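# Move the apple onto the cutting board and press it down

## Task

Lift the apple off the plate and put it down on an open wooden part of the cutting board, away from the knife and from the board's edges, then keep it pressed down firmly for several seconds. The board must stay lying flat on the table and not be flipped. Squeezing or pressing the apple hard enough to bruise it counts as failure.

## Robot and tools

ROBOT. Two arms, left_arm and right_arm, each ending in an identical five-finger right hand, so the hands are not mirrored. Each hand has six motors: little, ring, middle, index, thumb_bend, thumb_turn.

FRAME. Positions and velocities in results use one scene frame: origin at table height midway between the arms, +z up, +x out over the table, left_arm on the +y side. Base poses: left_arm (-0.031, +0.626, +0.103), right_arm (+0.010, -0.676, +0.103). Reported hand positions can be off by a few cm.

HAND POINT. Each arm is steered by a point 0.05 m in front of the palm. Its axes: +z along the straight fingers, +y out of the palm, +x across the palm away from the thumb. Straight fingers reach 0.06 to 0.07 m past the point along +z and sit 0.06 m behind it along -y. A bracket on the little-finger side of the wrist can strike things. With the fingers level, the wrist may hang up to 0.13 m below the point (palm down), so it can touch the table first.

THE 28-NUMBER ROW (used by both execute_actions and move). Left arm first, then right arm, 14 each: dx, dy, dz, rx, ry, rz, little, ring, middle, index, thumb_bend, thumb_turn, force_limit, speed. All values lie in [-1, 1]. The six pose numbers are an offset, not a pose: they count from that arm's current Hand target (shown in results) and are expressed in that Hand target's own axes. 1.0 stands for 0.6 m or 180 degrees; rx, ry, rz form a single rotation vector. All zeros re-requests the Hand target. Finger numbers are absolute targets: +1 straight/open, -1 curled/closed; thumb_turn +1 beside the palm, -1 opposite the fingers. force_limit maps -1..+1 to roughly 0..10 N at the fingertip (15 N for the thumb). speed rises linearly to full at +0.48; for a gentle grip use -0.94 or below. No value means unchanged: to keep a hand as it is, resend its last commanded eight numbers; if none were sent yet, send hand_measured plus hand_force_limit and hand_speed.

execute_actions: actions is a list holding at most one item. Empty list: just read state (with pictures). {"rows": [...], "steps": n}: up to 15 rows, at least 4 steps, each step 1/30 s; every row is an offset from the Hand target at the action's start, not from the previous row, and the last row repeats. {"steps": n} alone waits up to 300 steps. The final 4 steps run after the result returns. cameras picks images by name or ["all"].

move: target is one row or a list of up to 15 rows, each an offset from the same starting Hand targets. speed is in m/s (0.002 to 3.2, default 0.25), one value or one per target. blend is a corner radius in m for lists. stop_force (4 to 120 N, shared by both arms) ends an arm's path when its wrist sensor feels that much push against the direction of travel; zero (only with stop_force, default true) re-zeroes moving arms first. Do not rely on stop_force when the hand rotates, and omit it when pulling away from a contact. blocking=false returns early and cannot be combined with stop_force. A whole move is capped at 10 s. The result adds a move: line such as done, off_target, moving, held or fault; limits=paced means the pose was clipped, limits=held that steps were withheld.

wait: seconds (0 to 10). stop: brakes a running move. zoom_image: camera (cam_high, cam_low, cam_left_wrist, cam_right_wrist) and region [x0, y0, x1, y1] in pixels, at most 504 square, from the latest image. show_instructions: shows the reference image page. zero_wrist_force: arm name; resets that sensor's zero. finished_scene: scene = the current scene number shown in results; irreversible.

RESULTS. Per arm: end_effector_position (m), quaternion, velocities, Joint positions and torques, Wrist force/torque in the hand's own axes (a press on a surface reads as force into the arm), Hand target, and hand_measured, hand_stopped_by (moving, target, force, stalled, fault), hand_load_n (positive when the finger is pushed open; a lost grip shows as load near 0). "within noise" means the arm is still. MOTOR HOT warns of heating.

GRIPPING. With thumb_turn at -1 the hand closes around objects about 0.035 to 0.065 m thick. Fingers stop at force_limit and lock. To tighten, raise force_limit and send a target more closed than measured.

AVOID. Arms are stiff: a target a little past a firm surface can trip a fault stop (about 150 N net force, or a joint torque limit), freezing that arm for 10 s. Approach contacts slowly, with stop_force, and target only slightly past. Keep apple pressure and grip force low to avoid bruising. Don't let the hands touch each other, sweep past an arm's own base, drop or fling the apple, knock anything off the table, or tip the board. Orientation commands are clipped to 32 degrees from the measured one per step.

Each tool is called after "Call:" by a JSON object that holds its "name" and its "arguments".

Reference images:

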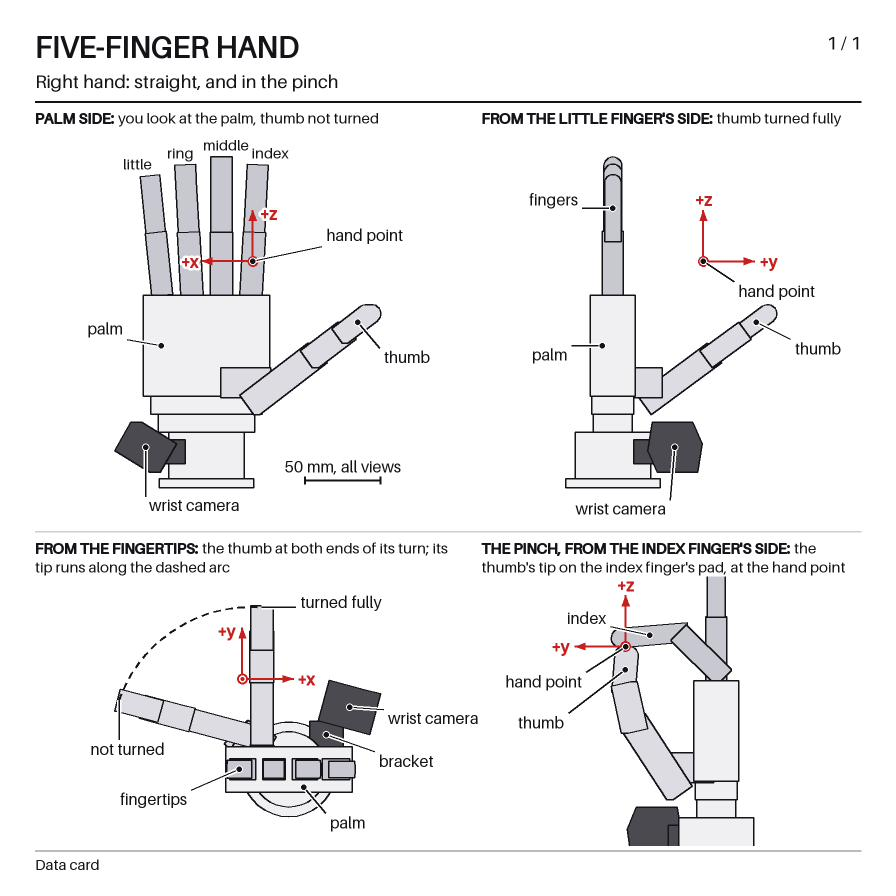

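## Session

Call:
{"name": "execute_actions", "arguments": {"actions": [], "cameras": ["all"]}}

Scene clock: 0.00 s of 4800.00 s.
left_arm: end_effector_position=(+0.4499, -0.1769, +0.1789) hand_measured=(+1.000, +1.000, +1.000, +1.000, +1.000, +1.000) hand_load_n=(+0.0, +0.0, +0.0, +0.0, +0.0, +0.0) hand_stopped_by=(target, target, target, target, target, target) hand_force_limit=0.00 hand_speed=-0.80 end_effector_quat_wxyz=(-0.350, -0.127, +0.843, -0.389) | right_arm: end_effector_position=(+0.5304, -0.6831, +0.2820) hand_measured=(+1.000, +1.000, +1.000, +1.000, +1.000, +1.000) hand_load_n=(+0.0, +0.0, +0.0, +0.0, +0.0, +0.0) hand_stopped_by=(target, target, target, target, target, target) hand_force_limit=0.00 hand_speed=-0.80 end_effector_quat_wxyz=(-0.194, +0.166, +0.854, -0.454)
Joint positions: left_arm=[-1.036 -0.723 1.194 0.428 2.525 -3.227] | right_arm=[-0.006 -1.038 1.857 1.496 2.371 -0.874]
Joint velocities: within noise
Joint torques (N m): no reading
Motor temperatures (°C): left_arm=[42 32 39 46 40 38] | right_arm=[39 36 42 31 39 39]
Wrist force (N): no reading
Wrist torque (N m): no reading
Wrist force, peak (N): no reading
Hand target: left_arm +0.4499, -0.1769, +0.1789; -0.350, -0.127, +0.843, -0.389 | right_arm +0.5304, -0.6831, +0.2820; -0.194, +0.166, +0.854, -0.454

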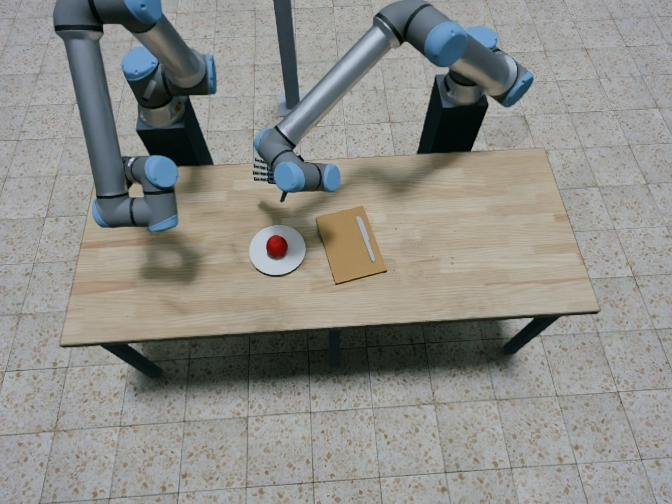

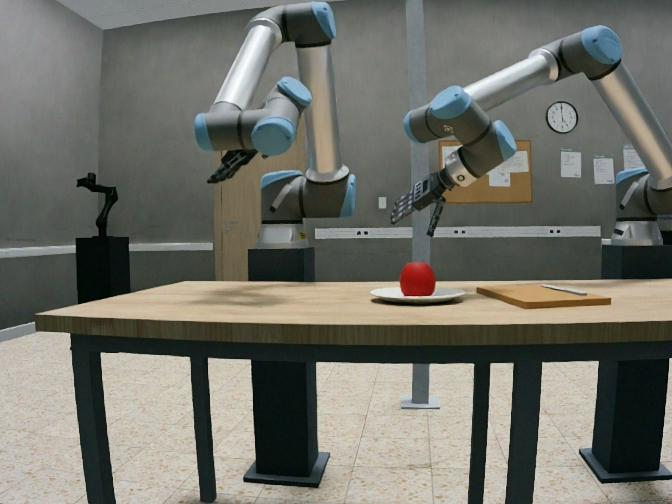

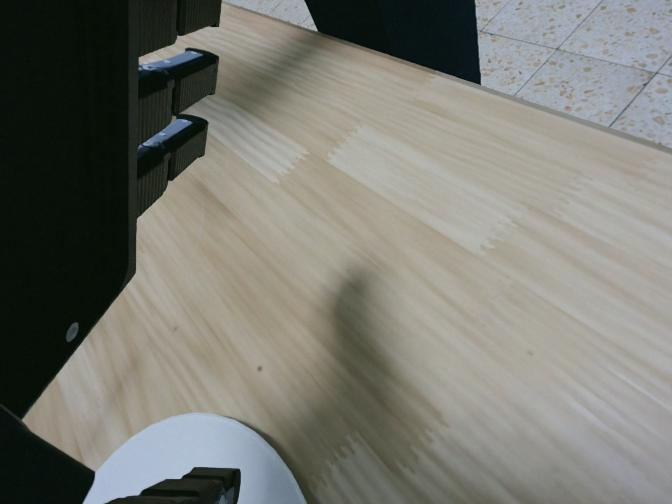

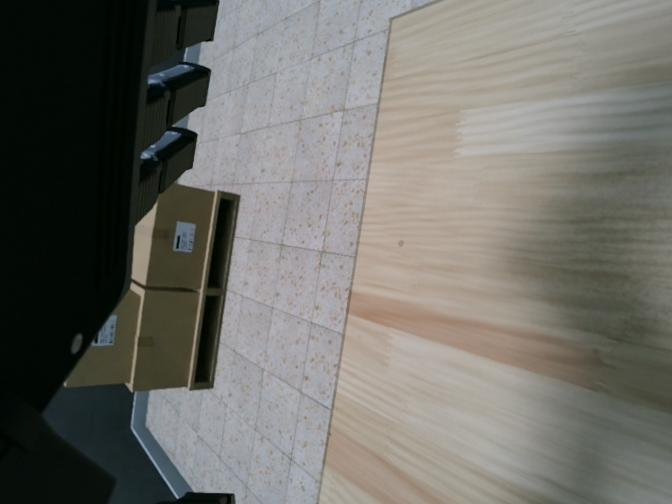

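Call:
{"name": "zoom_image", "arguments": {"camera": "cam_high", "region": [230, 180, 410, 300]}}

Call:
{"name": "zoom_image", "arguments": {"camera": "cam_low", "region": [350, 230, 640, 330]}}

Scaled by 2.800 from the camera's 672x504 image, which has a finer 960x720 frame.

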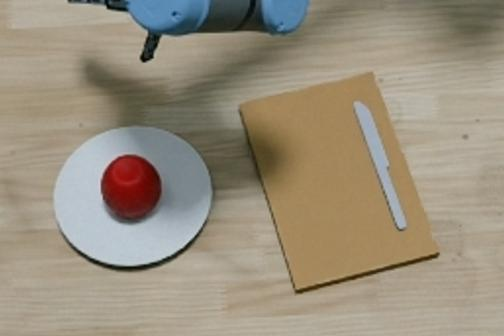

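Scaled by 1.738 from the camera's 672x504 image, which has a finer 960x720 frame.

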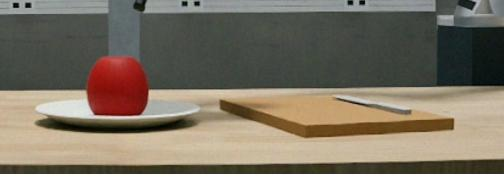

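Call:
{"name": "move", "arguments": {"target": [-0.198,-0.254,-0.171,-0.024,-0.179,0.164,1,1,1,1,1,-1,-0.6,-0.5, 0,0,0,0,0,0,1,1,1,1,1,1,0,-0.8], "speed": 0.15}}

Scene clock: 4.93 s of 4800.00 s.
left_arm: end_effector_position=(+0.6603, -0.2090, +0.2298) hand_measured=(+1.000, +1.000, +1.000, +1.000, +1.000, -1.000) hand_load_n=(+0.0, +0.0, +0.0, +0.0, +0.0, +0.0) hand_stopped_by=(target, target, target, target, target, target) hand_force_limit=-0.60 hand_speed=-0.50 end_effector_quat_wxyz=(+0.000, +0.000, +0.924, -0.383) end_effector_velocity=(-0.003, +0.000, -0.001) end_effector_angular_velocity=(-0.002, +0.012, +0.000) | right_arm: end_effector_position=(+0.5304, -0.6831, +0.2820) hand_measured=(+1.000, +1.000, +1.000, +1.000, +1.000, +1.000) hand_load_n=(+0.0, +0.0, +0.0, -0.5, +0.0, +0.0) hand_stopped_by=(target, target, target, target, target, target) hand_force_limit=0.00 hand_speed=-0.80 end_effector_quat_wxyz=(-0.194, +0.166, +0.854, -0.454)
Joint positions: left_arm=[-1.025 -0.685 0.921 0.64 1.971 -2.706] | right_arm=[-0.006 -1.038 1.857 1.496 2.371 -0.874]
Joint velocities: left_arm=[0 -0.001 0.004 -0.001 0.009 -0.007] | right_arm=[within noise]
Joint torques (N m): left_arm=[-12.31 -105.48 -30.74 0.9 2.95 -2.76] | right_arm=[1.36 -64.49 -24.9 3.71 0.82 -0.04]
Motor temperatures (°C): left_arm=[42 32 39 46 40 38] | right_arm=[39 36 42 31 39 39]
Wrist force (N): left_arm=[1.1 -0.4 0.2] | right_arm=[0.0 -0.2 -0.1]
Wrist torque (N m): left_arm=[-0.12 -0.14 0.02] | right_arm=[-0.01 0.00 0.00]
Wrist force, peak (N): left_arm=[1.2 0.3 0.5] | right_arm=[0.1 -0.1 -0.7]
Hand target: left_arm +0.6602, -0.2089, +0.2298; -0.001, +0.000, +0.924, -0.383 | right_arm +0.5304, -0.6831, +0.2820; -0.194, +0.166, +0.854, -0.454
Off the commanded pose: left_arm 0.000 m, 0 deg | right_arm 0.000 m, 0 deg.
Kept back: nothing.
move: done
camera_calibration:
cam_left_wrist: T_world_to_cam=[[-0.285689, 0.66441, -0.690609, 0.490785], [0.804712, 0.557657, 0.203612, -0.465626], [0.520405, -0.497572, -0.693975, -0.176987], [0, 0, 0, 1]] pos_world=[0.607011, -0.154487, 0.310923]

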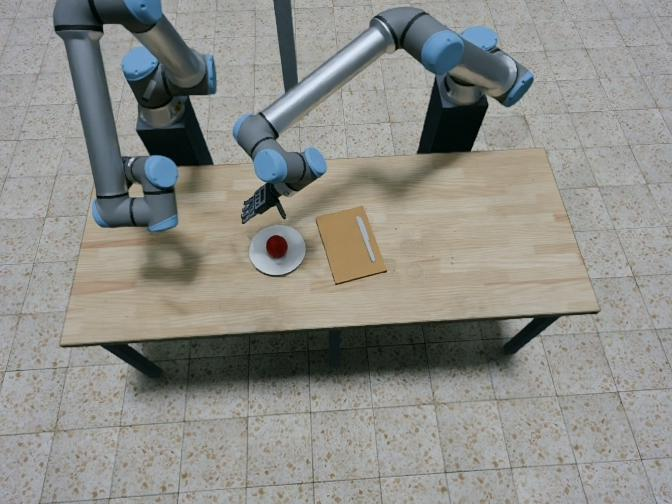

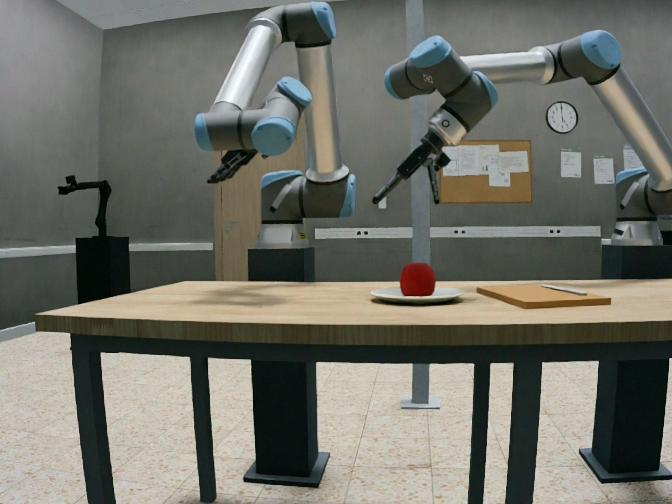

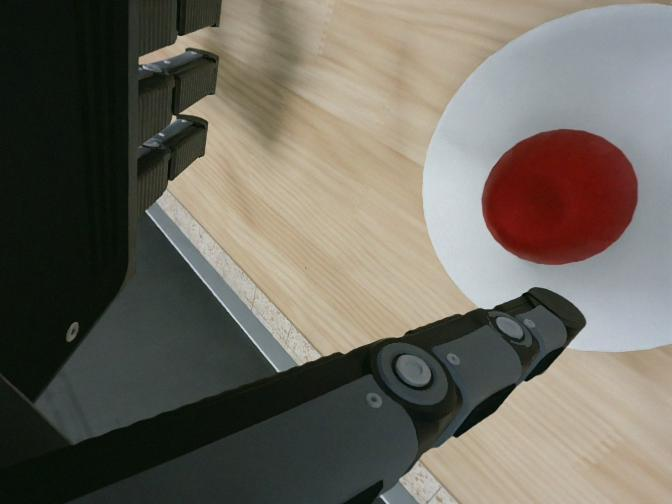

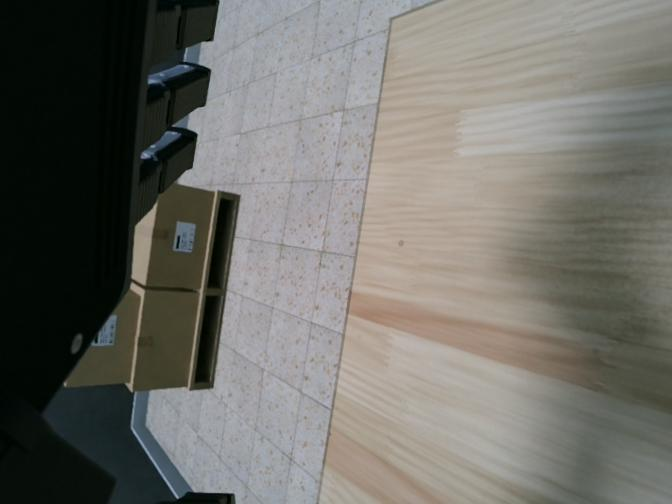

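Call:
{"name": "move", "arguments": {"target": [-0.02,0.137,0.099,0,0,0,1,1,1,1,1,-1,-0.6,-0.5, 0,0,0,0,0,0,1,1,1,1,1,1,0,-0.8], "speed": 0.1}}

Call:
{"name": "zoom_image", "arguments": {"camera": "cam_low", "region": [350, 180, 520, 310]}}

Call:
{"name": "zoom_image", "arguments": {"camera": "cam_high", "region": [220, 170, 340, 290]}}

Scene clock: 6.73 s of 4800.00 s.
left_arm: end_effector_position=(+0.6723, -0.1927, +0.1296) hand_measured=(+1.000, +1.000, +1.000, +1.000, +1.000, -1.000) hand_load_n=(+0.0, +0.0, +0.0, +0.0, +0.0, +0.0) hand_stopped_by=(target, target, target, target, target, target) hand_force_limit=-0.60 hand_speed=-0.50 end_effector_quat_wxyz=(-0.001, +0.000, +0.924, -0.383) | right_arm: end_effector_position=(+0.5304, -0.6831, +0.2820) hand_measured=(+1.000, +1.000, +1.000, +1.000, +1.000, +1.000) hand_load_n=(+0.0, +0.0, +0.0, +0.0, +0.0, -0.5) hand_stopped_by=(target, target, target, target, target, target) hand_force_limit=0.00 hand_speed=-0.80 end_effector_quat_wxyz=(-0.194, +0.166, +0.854, -0.454)
Joint positions: left_arm=[-1.005 -0.63 1.002 0.51 1.984 -2.689] | right_arm=[-0.006 -1.038 1.857 1.496 2.371 -0.874]
Joint velocities: within noise
Joint torques (N m): left_arm=[-7.73 -107.26 -41.67 5.46 0.34 -1.01] | right_arm=[1.48 -65 -24.86 3.98 1.24 0.23]
Motor temperatures (°C): left_arm=[42 32 39 46 40 38] | right_arm=[39 36 42 31 39 39]
Wrist force (N): left_arm=[1.2 0.0 0.4] | right_arm=[-0.4 0.1 -0.5]
Wrist torque (N m): left_arm=[-0.09 -0.17 0.06] | right_arm=[0.06 0.07 -0.02]
Wrist force, peak (N): left_arm=[1.7 -1.1 0.2] | right_arm=[-0.4 0.2 -0.5]
Hand target: left_arm +0.6722, -0.1928, +0.1297; -0.001, +0.000, +0.924, -0.383 | right_arm +0.5304, -0.6831, +0.2820; -0.194, +0.166, +0.854, -0.454
Off the commanded pose: left_arm 0.000 m, 0 deg | right_arm 0.000 m, 0 deg.
Kept back: nothing.
move: done
camera_calibration:
cam_left_wrist: T_world_to_cam=[[-0.285921, 0.664357, -0.690564, 0.414349], [0.804748, 0.557704, 0.203341, -0.463794], [0.520221, -0.497591, -0.694099, -0.24452], [0, 0, 0, 1]] pos_world=[0.618912, -0.138287, 0.210722]

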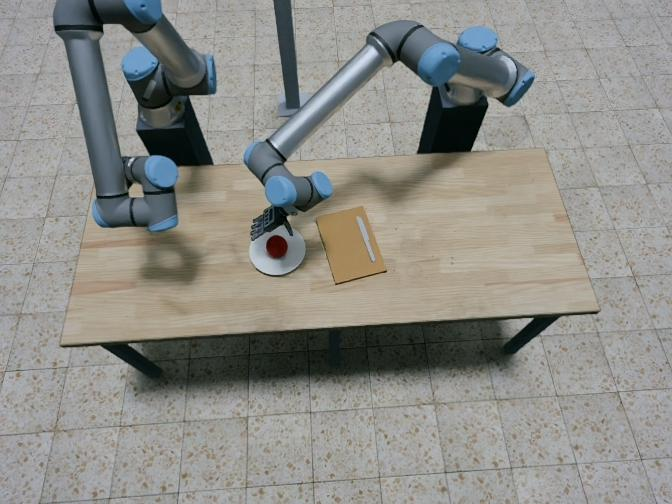

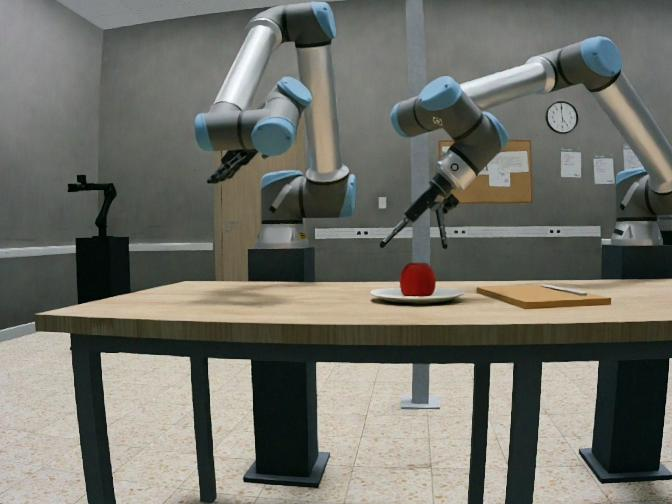

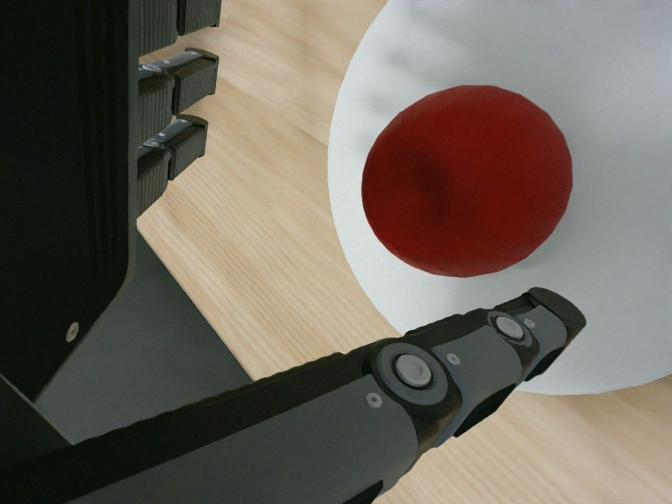

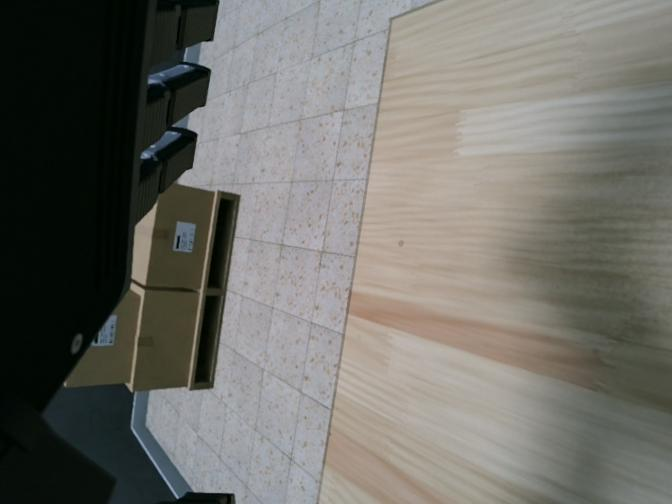

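Scaled by 2.965 from the camera's 672x504 image, which has a finer 960x720 frame.

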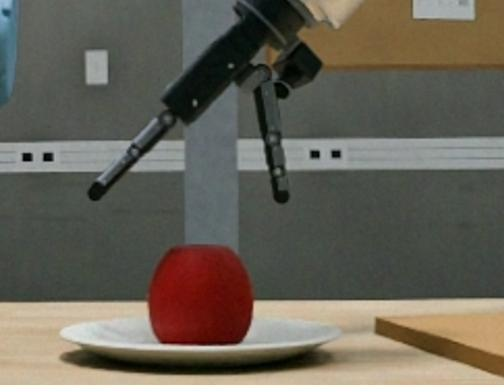

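Scaled by 4.200 from the camera's 672x504 image, which has a finer 960x720 frame.

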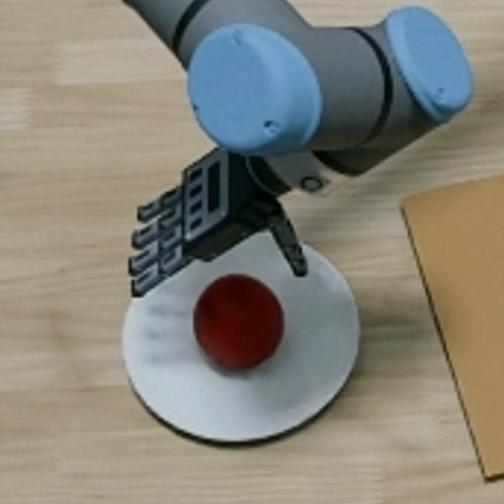

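Call:
{"name": "move", "arguments": {"target": [0,0.092,0.092,0,0,0,1,1,1,1,1,-1,-0.6,-0.5, 0,0,0,0,0,0,1,1,1,1,1,1,0,-0.8], "speed": 0.04, "stop_force": 6}}

Call:
{"name": "zoom_image", "arguments": {"camera": "cam_low", "region": [350, 180, 520, 310]}}

Call:
{"name": "zoom_image", "arguments": {"camera": "cam_high", "region": [220, 170, 340, 290]}}

Scene clock: 10.23 s of 4800.00 s.
left_arm: end_effector_position=(+0.6721, -0.1928, +0.0516) hand_measured=(+1.000, +1.000, +1.000, +1.000, +1.000, -1.000) hand_load_n=(+0.0, +0.0, -0.5, +0.0, +0.0, +0.0) hand_stopped_by=(target, target, target, target, target, target) hand_force_limit=-0.60 hand_speed=-0.50 end_effector_quat_wxyz=(-0.001, +0.000, +0.924, -0.383) | right_arm: end_effector_position=(+0.5304, -0.6831, +0.2820) hand_measured=(+1.000, +1.000, +1.000, +1.000, +1.000, +1.000) hand_load_n=(+0.0, +0.0, +0.0, +0.0, +0.0, +0.0) hand_stopped_by=(target, target, target, target, target, target) hand_force_limit=0.00 hand_speed=-0.80 end_effector_quat_wxyz=(-0.194, +0.166, +0.854, -0.454)
Joint positions: left_arm=[-1.005 -0.57 1.032 0.42 1.984 -2.689] | right_arm=[-0.006 -1.038 1.857 1.496 2.371 -0.874]
Joint velocities: within noise
Joint torques (N m): left_arm=[-13.41 -110.3 -39.67 4.91 -1.28 -2.6] | right_arm=[-0.04 -66.3 -24.98 3.86 1.43 -0.39]
Motor temperatures (°C): left_arm=[42 32 39 46 40 38] | right_arm=[39 36 42 31 39 39]
Wrist force (N): left_arm=[1.0 -0.3 0.9] | right_arm=[-0.3 0.3 -0.1]
Wrist torque (N m): left_arm=[-0.14 -0.16 0.03] | right_arm=[0.05 0.05 -0.01]
Wrist force, peak (N): left_arm=[1.2 0.3 1.1] | right_arm=[-0.6 0.3 -0.5]
Hand target: left_arm +0.6721, -0.1928, +0.0516; -0.001, +0.000, +0.924, -0.383 | right_arm +0.5304, -0.6831, +0.2820; -0.194, +0.166, +0.854, -0.454
Off the commanded pose: left_arm 0.000 m, 0 deg | right_arm 0.000 m, 0 deg.
Kept back: nothing.
move: done
camera_calibration:
cam_left_wrist: T_world_to_cam=[[-0.285842, 0.664411, -0.690544, 0.360479], [0.804775, 0.557639, 0.203409, -0.447831], [0.520222, -0.49759, -0.694099, -0.298657], [0, 0, 0, 1]] pos_world=[0.618812, -0.138387, 0.132722]

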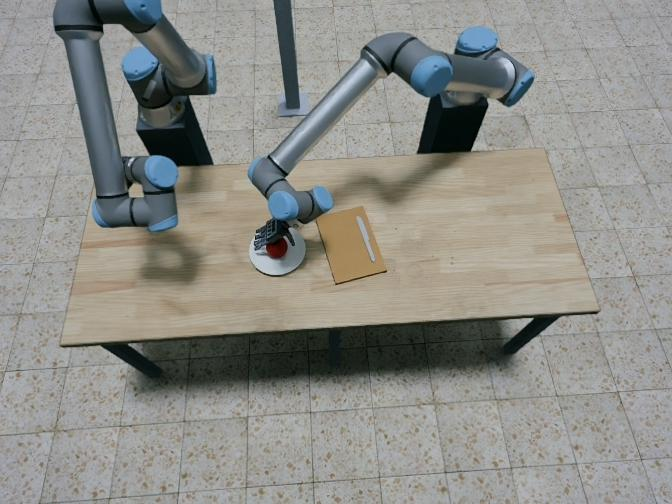

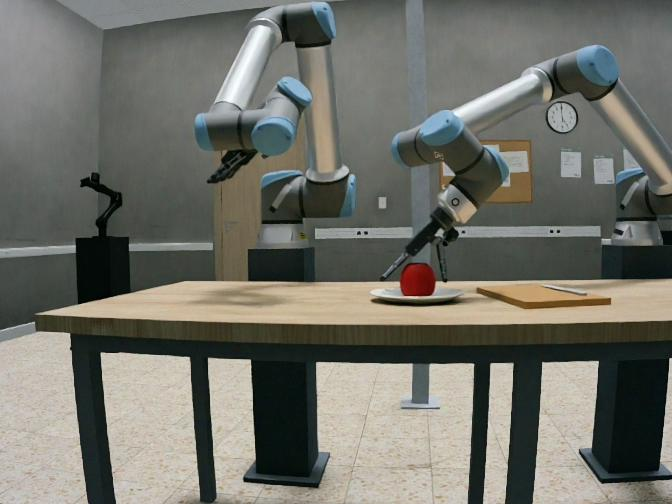

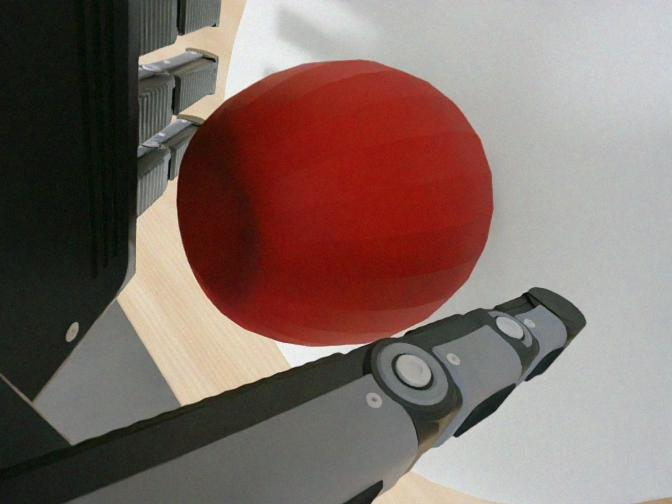

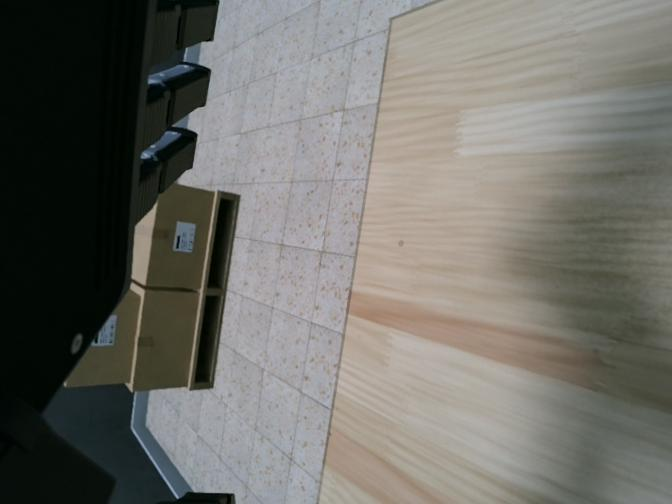

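Scaled by 2.965 from the camera's 672x504 image, which has a finer 960x720 frame.

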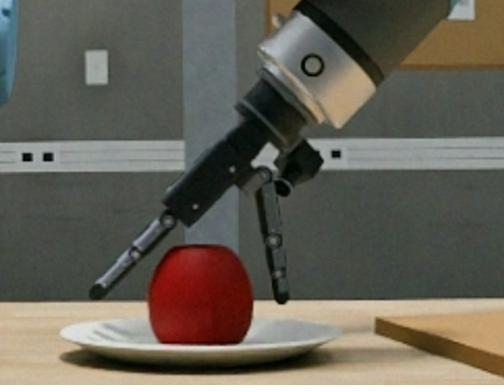

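Scaled by 4.200 from the camera's 672x504 image, which has a finer 960x720 frame.

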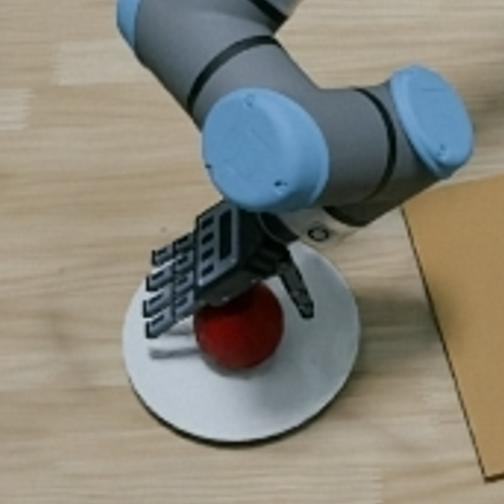

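Call:
{"name": "move", "arguments": {"target": [0,0,0,0,0,0,1,1,0,0,0.4,-1,-0.8,-0.95, 0,0,0,0,0,0,1,1,1,1,1,1,0,-0.8]}}

Call:
{"name": "zoom_image", "arguments": {"camera": "cam_low", "region": [350, 180, 520, 310]}}

Scene clock: 14.40 s of 4800.00 s.
left_arm: end_effector_position=(+0.6721, -0.1929, +0.0517) hand_measured=(+1.000, +1.000, +0.518, +0.542, +0.732, -1.000) hand_load_n=(+0.0, +0.0, +1.0, +0.0, +1.5, +0.0) hand_stopped_by=(target, target, force, force, force, target) hand_force_limit=-0.80 hand_speed=-0.95 end_effector_quat_wxyz=(-0.001, +0.000, +0.924, -0.383) | right_arm: end_effector_position=(+0.5304, -0.6831, +0.2820) hand_measured=(+1.000, +1.000, +1.000, +1.000, +1.000, +1.000) hand_load_n=(+0.0, +0.0, +0.0, +0.0, +0.0, -0.5) hand_stopped_by=(target, target, target, target, target, target) hand_force_limit=0.00 hand_speed=-0.80 end_effector_quat_wxyz=(-0.194, +0.166, +0.854, -0.454)
Joint positions: left_arm=[-1.005 -0.57 1.032 0.42 1.984 -2.689] | right_arm=[-0.006 -1.038 1.857 1.496 2.371 -0.874]
Joint velocities: within noise
Joint torques (N m): left_arm=[-9.74 -105.42 -32.59 3.03 -0.92 -1.81] | right_arm=[1.09 -65.19 -24.15 3.84 0.81 -0.08]
Motor temperatures (°C): left_arm=[42 32 39 46 40 38] | right_arm=[39 36 42 31 39 39]
Wrist force (N): left_arm=[1.2 0.1 0.1] | right_arm=[-0.1 0.0 -0.2]
Wrist torque (N m): left_arm=[-0.06 -0.15 0.05] | right_arm=[0.02 0.02 0.00]
Wrist force, peak (N): left_arm=[1.0 -2.3 0.6] | right_arm=[0.2 0.6 -0.9]
Hand target: left_arm +0.6721, -0.1928, +0.0516; -0.001, +0.000, +0.924, -0.383 | right_arm +0.5304, -0.6831, +0.2820; -0.194, +0.166, +0.854, -0.454
Off the commanded pose: left_arm 0.000 m, 0 deg | right_arm 0.000 m, 0 deg.
Kept back: nothing.
move: done
camera_calibration:
cam_left_wrist: T_world_to_cam=[[-0.285842, 0.664411, -0.690544, 0.360548], [0.804775, 0.557639, 0.203409, -0.447851], [0.520222, -0.49759, -0.694099, -0.298588], [0, 0, 0, 1]] pos_world=[0.618812, -0.138387, 0.132822]

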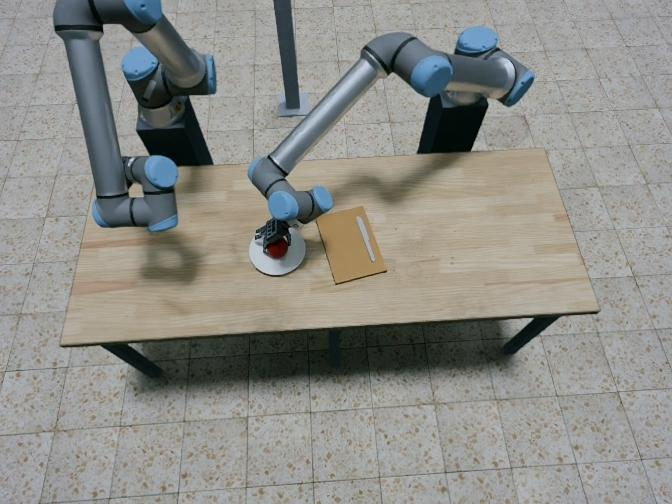

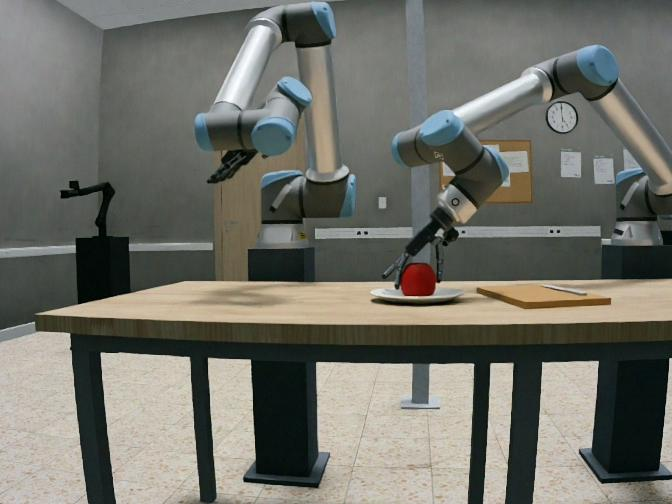

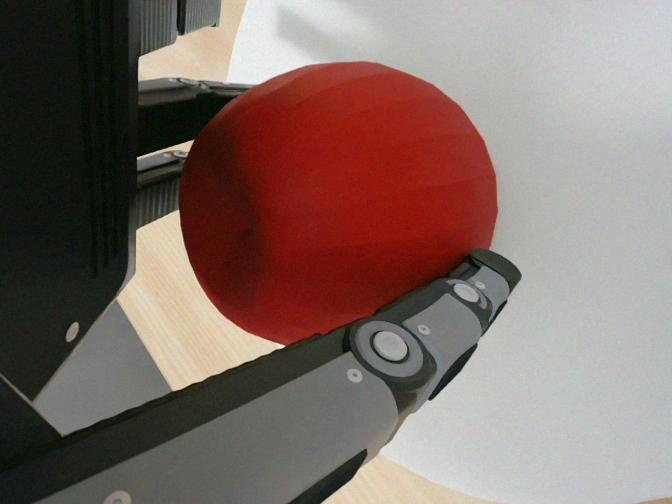

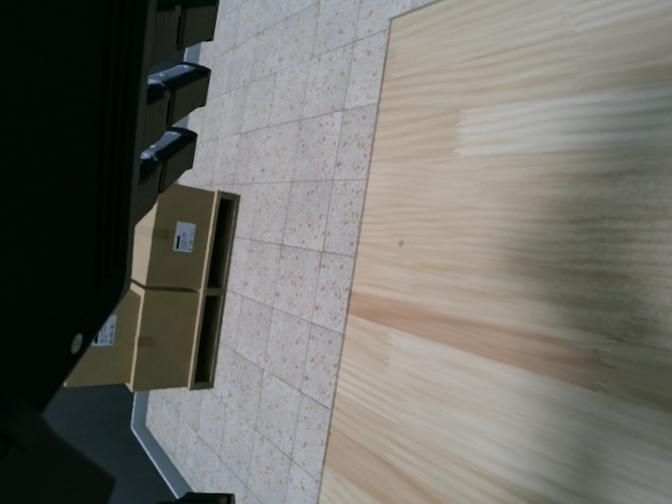

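Scaled by 2.965 from the camera's 672x504 image, which has a finer 960x720 frame.

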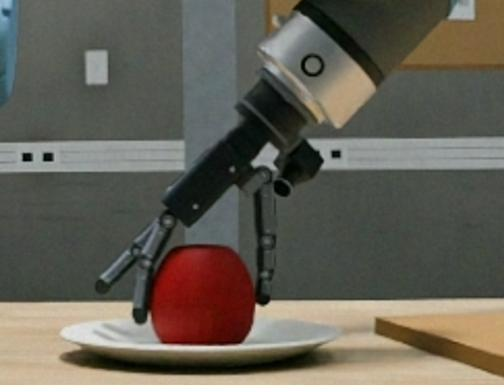

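Call:
{"name": "move", "arguments": {"target": [0,0,0,0,0,0,1,1,-0.1,-0.1,0.3,-1,-0.4,-0.95, 0,0,0,0,0,0,1,1,1,1,1,1,0,-0.8], "cameras": ["cam_low"]}}

Call:
{"name": "zoom_image", "arguments": {"camera": "cam_low", "region": [350, 180, 520, 310]}}

Scene clock: 15.13 s of 4800.00 s.
left_arm: end_effector_position=(+0.6721, -0.1929, +0.0517) hand_measured=(+1.000, +1.000, +0.506, +0.516, +0.726, -1.000) hand_load_n=(+0.0, +0.0, +2.0, +3.0, +5.0, +0.0) hand_stopped_by=(target, target, force, force, force, target) hand_force_limit=-0.40 hand_speed=-0.95 end_effector_quat_wxyz=(-0.001, +0.000, +0.924, -0.383) | right_arm: end_effector_position=(+0.5304, -0.6831, +0.2820) hand_measured=(+1.000, +1.000, +1.000, +1.000, +1.000, +1.000) hand_load_n=(-0.5, +0.0, +0.0, +0.0, +0.0, +0.0) hand_stopped_by=(target, target, target, target, target, target) hand_force_limit=0.00 hand_speed=-0.80 end_effector_quat_wxyz=(-0.194, +0.166, +0.854, -0.454)
Joint positions: left_arm=[-1.005 -0.57 1.032 0.42 1.984 -2.689] | right_arm=[-0.006 -1.038 1.857 1.496 2.371 -0.874]
Joint velocities: within noise
Joint torques (N m): left_arm=[-11 -104.81 -31.65 2.57 -1.24 -1.83] | right_arm=[2.88 -64.28 -24.4 4.2 1.09 -0.39]
Motor temperatures (°C): left_arm=[42 32 39 46 40 38] | right_arm=[39 36 42 31 39 39]
Wrist force (N): left_arm=[1.0 -1.8 0.4] | right_arm=[-0.3 0.0 -0.3]
Wrist torque (N m): left_arm=[0.01 -0.16 0.04] | right_arm=[0.03 0.06 -0.01]
Wrist force, peak (N): left_arm=[0.9 -2.6 0.3] | right_arm=[-0.1 -0.3 -0.8]
Hand target: left_arm +0.6721, -0.1928, +0.0516; -0.001, +0.000, +0.924, -0.383 | right_arm +0.5304, -0.6831, +0.2820; -0.194, +0.166, +0.854, -0.454
Off the commanded pose: left_arm 0.000 m, 0 deg | right_arm 0.000 m, 0 deg.
Kept back: nothing.
move: done
Images, in order (width x height): cam_low 672x504.

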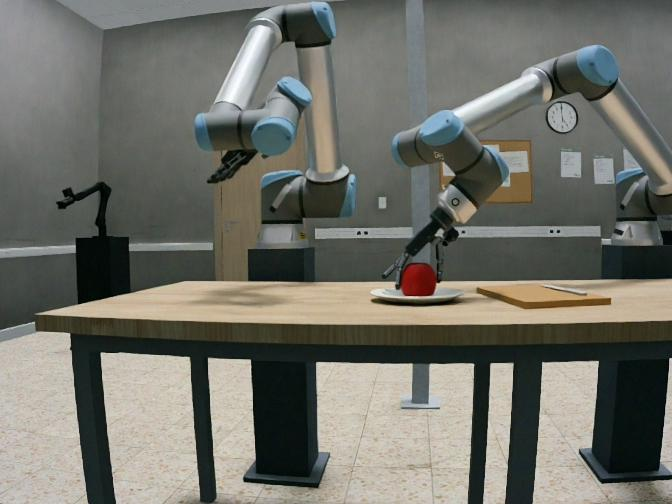

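Scaled by 2.965 from the camera's 672x504 image, which has a finer 960x720 frame.

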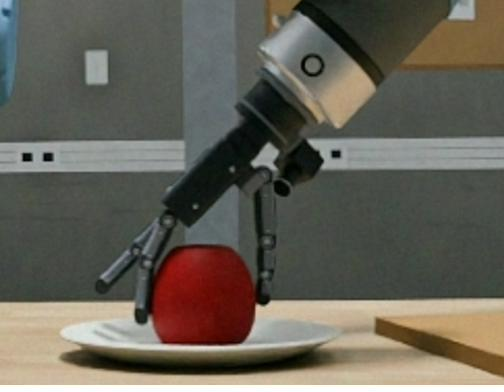

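Call:
{"name": "move", "arguments": {"target": [0,-0.0354,-0.0354,0,0,0,1,1,-0.1,-0.1,0.3,-1,-0.4,-0.95, 0,0,0,0,0,0,1,1,1,1,1,1,0,-0.8], "cameras": ["cam_low","cam_left_wrist"], "speed": 0.02}}

Call:
{"name": "zoom_image", "arguments": {"camera": "cam_low", "region": [350, 180, 520, 310]}}

Scene clock: 17.10 s of 4800.00 s.
left_arm: end_effector_position=(+0.6721, -0.1929, +0.0819) hand_measured=(+1.000, +1.000, +0.506, +0.516, +0.726, -1.000) hand_load_n=(+0.0, +0.0, +1.5, +2.5, +6.0, +0.0) hand_stopped_by=(target, target, force, force, force, target) hand_force_limit=-0.40 hand_speed=-0.95 end_effector_quat_wxyz=(-0.001, +0.000, +0.924, -0.383) | right_arm: end_effector_position=(+0.5304, -0.6831, +0.2820) hand_measured=(+1.000, +1.000, +1.000, +1.000, +1.000, +1.000) hand_load_n=(+0.0, +0.0, -0.5, +0.0, +0.0, +0.0) hand_stopped_by=(target, target, target, target, target, target) hand_force_limit=0.00 hand_speed=-0.80 end_effector_quat_wxyz=(-0.194, +0.166, +0.854, -0.454)
Joint positions: left_arm=[-1.005 -0.595 1.023 0.454 1.984 -2.689] | right_arm=[-0.006 -1.038 1.857 1.496 2.371 -0.874]
Joint velocities: within noise
Joint torques (N m): left_arm=[2.28 -94.59 -38.47 2.3 0.51 -0.46] | right_arm=[-0.35 -64.75 -24.05 3.91 0.97 -0.4]
Motor temperatures (°C): left_arm=[42 32 39 46 40 38] | right_arm=[39 36 42 31 39 39]
Wrist force (N): left_arm=[0.8 1.6 2.0] | right_arm=[-0.3 0.0 -0.3]
Wrist torque (N m): left_arm=[-0.10 -0.12 0.03] | right_arm=[0.02 0.05 -0.01]
Wrist force, peak (N): left_arm=[1.2 2.1 2.5] | right_arm=[-0.6 0.1 -0.2]
Hand target: left_arm +0.6721, -0.1928, +0.0817; -0.001, +0.000, +0.924, -0.383 | right_arm +0.5304, -0.6831, +0.2820; -0.194, +0.166, +0.854, -0.454
Off the commanded pose: left_arm 0.000 m, 0 deg | right_arm 0.000 m, 0 deg.
Kept back: nothing.
move: done
camera_calibration:
cam_left_wrist: T_world_to_cam=[[-0.285842, 0.664411, -0.690544, 0.381402], [0.804775, 0.557639, 0.203409, -0.453994], [0.520222, -0.49759, -0.694099, -0.277626], [0, 0, 0, 1]] pos_world=[0.618812, -0.138387, 0.163022]
Images, in order (width x height): cam_low 672x504, cam_left_wrist 672x504.

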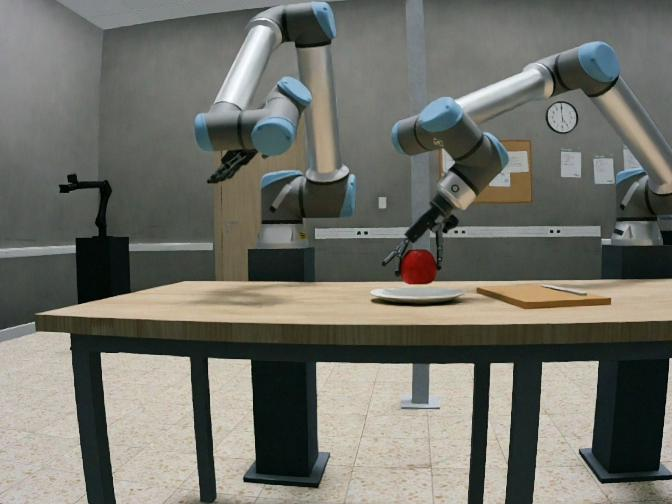

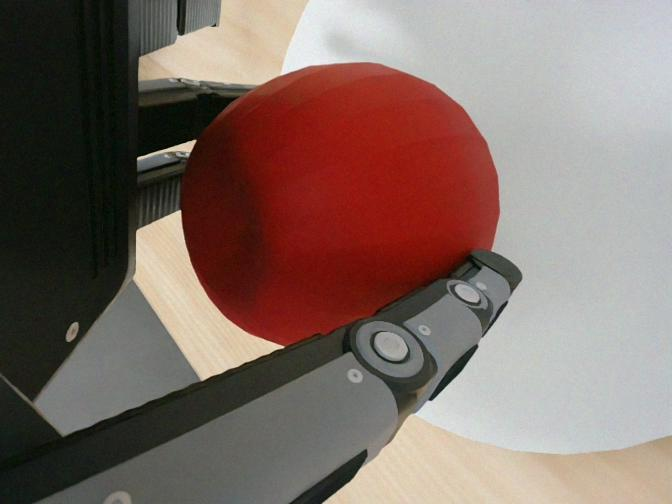

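Scaled by 2.965 from the camera's 672x504 image, which has a finer 960x720 frame.

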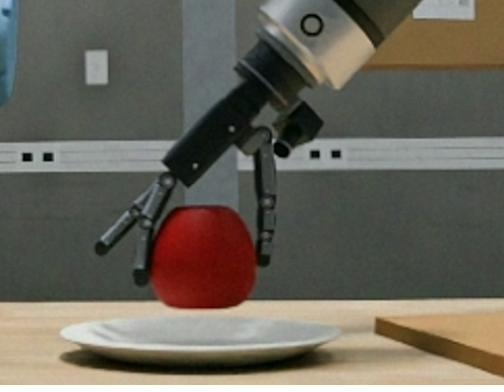

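Call:
{"name": "move", "arguments": {"target": [[0,-0.0943,-0.0943,0,0,0,1,1,-0.1,-0.1,0.3,-1,-0.4,-0.95, 0,0,0,0,0,0,1,1,1,1,1,1,0,-0.8],[0.01,0.212,-0.4007,0,0,0,1,1,-0.1,-0.1,0.3,-1,-0.4,-0.95, 0,0,0,0,0,0,1,1,1,1,1,1,0,-0.8]], "speed": 0.08, "blend": [0.03,0]}}

Call:
{"name": "zoom_image", "arguments": {"camera": "cam_high", "region": [270, 170, 420, 300]}}

Call:
{"name": "zoom_image", "arguments": {"camera": "cam_low", "region": [450, 180, 620, 310]}}

Scene clock: 21.93 s of 4800.00 s.
left_arm: end_effector_position=(+0.6666, +0.0672, +0.1617) hand_measured=(+1.000, +1.000, +0.506, +0.516, +0.726, -1.000) hand_load_n=(+0.0, +0.0, +1.5, +2.5, +5.5, +0.0) hand_stopped_by=(target, target, force, force, force, target) hand_force_limit=-0.40 hand_speed=-0.95 end_effector_quat_wxyz=(-0.001, +0.000, +0.924, -0.383) | right_arm: end_effector_position=(+0.5304, -0.6831, +0.2820) hand_measured=(+1.000, +1.000, +1.000, +1.000, +1.000, +1.000) hand_load_n=(+0.0, +0.0, +0.0, +0.0, +0.0, +0.0) hand_stopped_by=(target, target, target, target, target, target) hand_force_limit=0.00 hand_speed=-0.80 end_effector_quat_wxyz=(-0.194, +0.166, +0.854, -0.454)
Joint positions: left_arm=[-0.813 -0.905 1.465 0.4 2.101 -2.517] | right_arm=[-0.006 -1.038 1.857 1.496 2.371 -0.874]
Joint velocities: within noise
Joint torques (N m): left_arm=[-10.14 -72.01 -39.53 2.56 -0.58 -2.64] | right_arm=[2.94 -63.97 -24.9 3.59 1.22 -0.13]
Motor temperatures (°C): left_arm=[42 32 39 46 40 38] | right_arm=[39 36 42 31 39 39]
Wrist force (N): left_arm=[1.1 1.6 2.3] | right_arm=[-0.2 -0.2 0.0]
Wrist torque (N m): left_arm=[-0.03 -0.23 0.05] | right_arm=[-0.04 0.04 -0.02]
Wrist force, peak (N): left_arm=[1.1 3.0 3.4] | right_arm=[-0.1 -0.5 -0.7]
Hand target: left_arm +0.6665, +0.0671, +0.1617; -0.001, +0.000, +0.924, -0.383 | right_arm +0.5304, -0.6831, +0.2820; -0.194, +0.166, +0.854, -0.454
Off the commanded pose: left_arm 0.000 m, 0 deg | right_arm 0.000 m, 0 deg.
Kept back: nothing.
move: done
camera_calibration:
cam_left_wrist: T_world_to_cam=[[-0.285827, 0.664305, -0.690653, 0.262124], [0.804774, 0.557667, 0.203337, -0.610747], [0.520232, -0.4977, -0.694012, -0.0899134], [0, 0, 0, 1]] pos_world=[0.613211, 0.121714, 0.242823]

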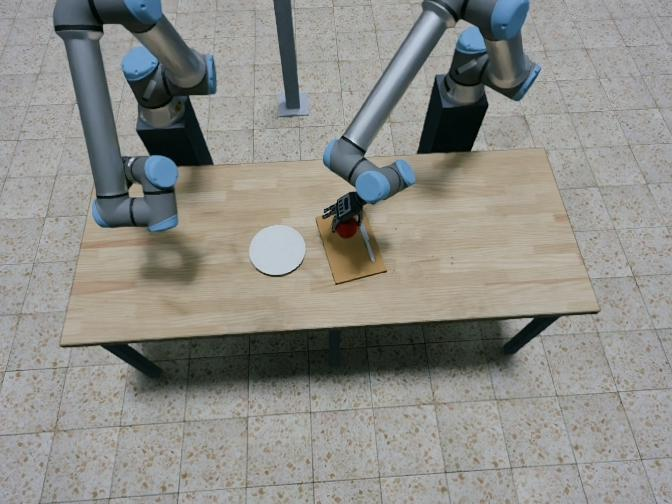

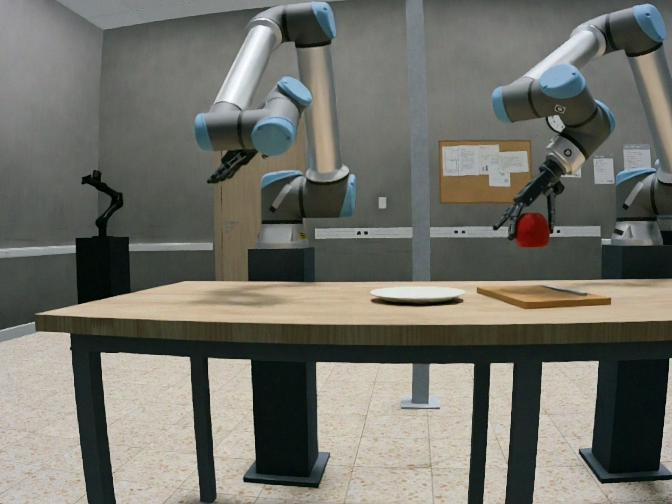

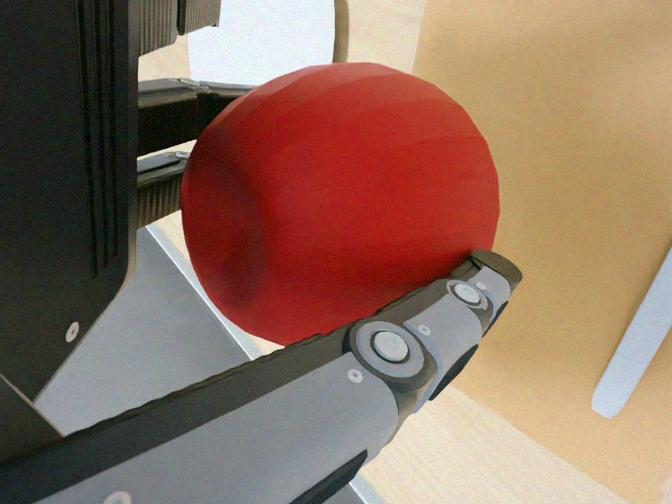

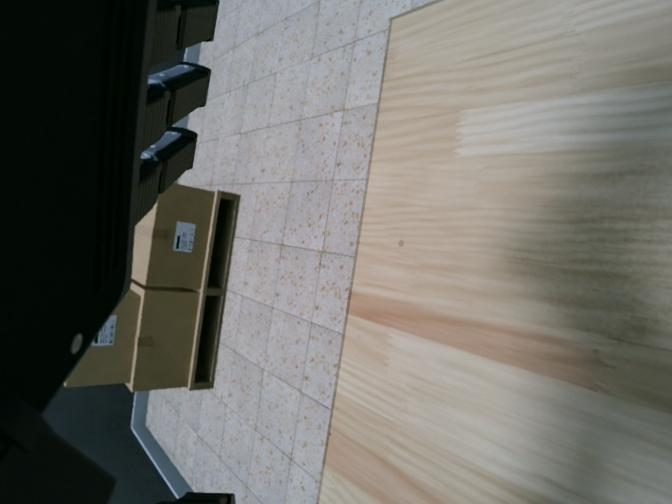

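Scaled by 3.360 from the camera's 672x504 image, which has a finer 960x720 frame.

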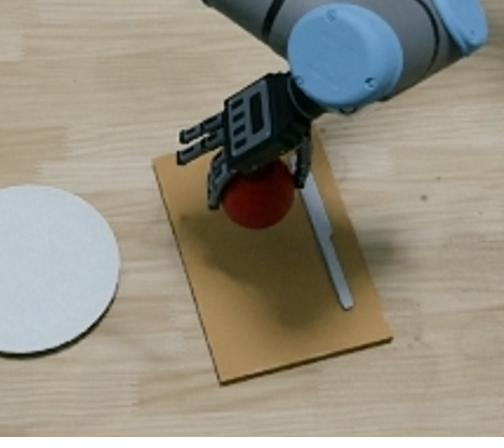

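Scaled by 2.965 from the camera's 672x504 image, which has a finer 960x720 frame.

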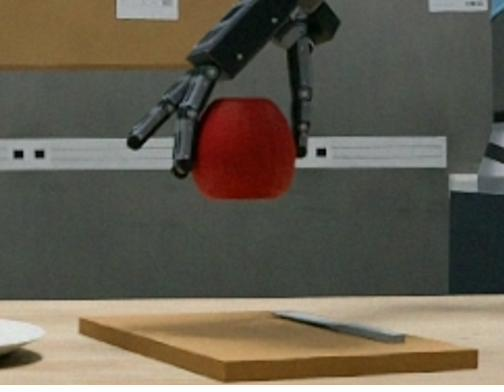

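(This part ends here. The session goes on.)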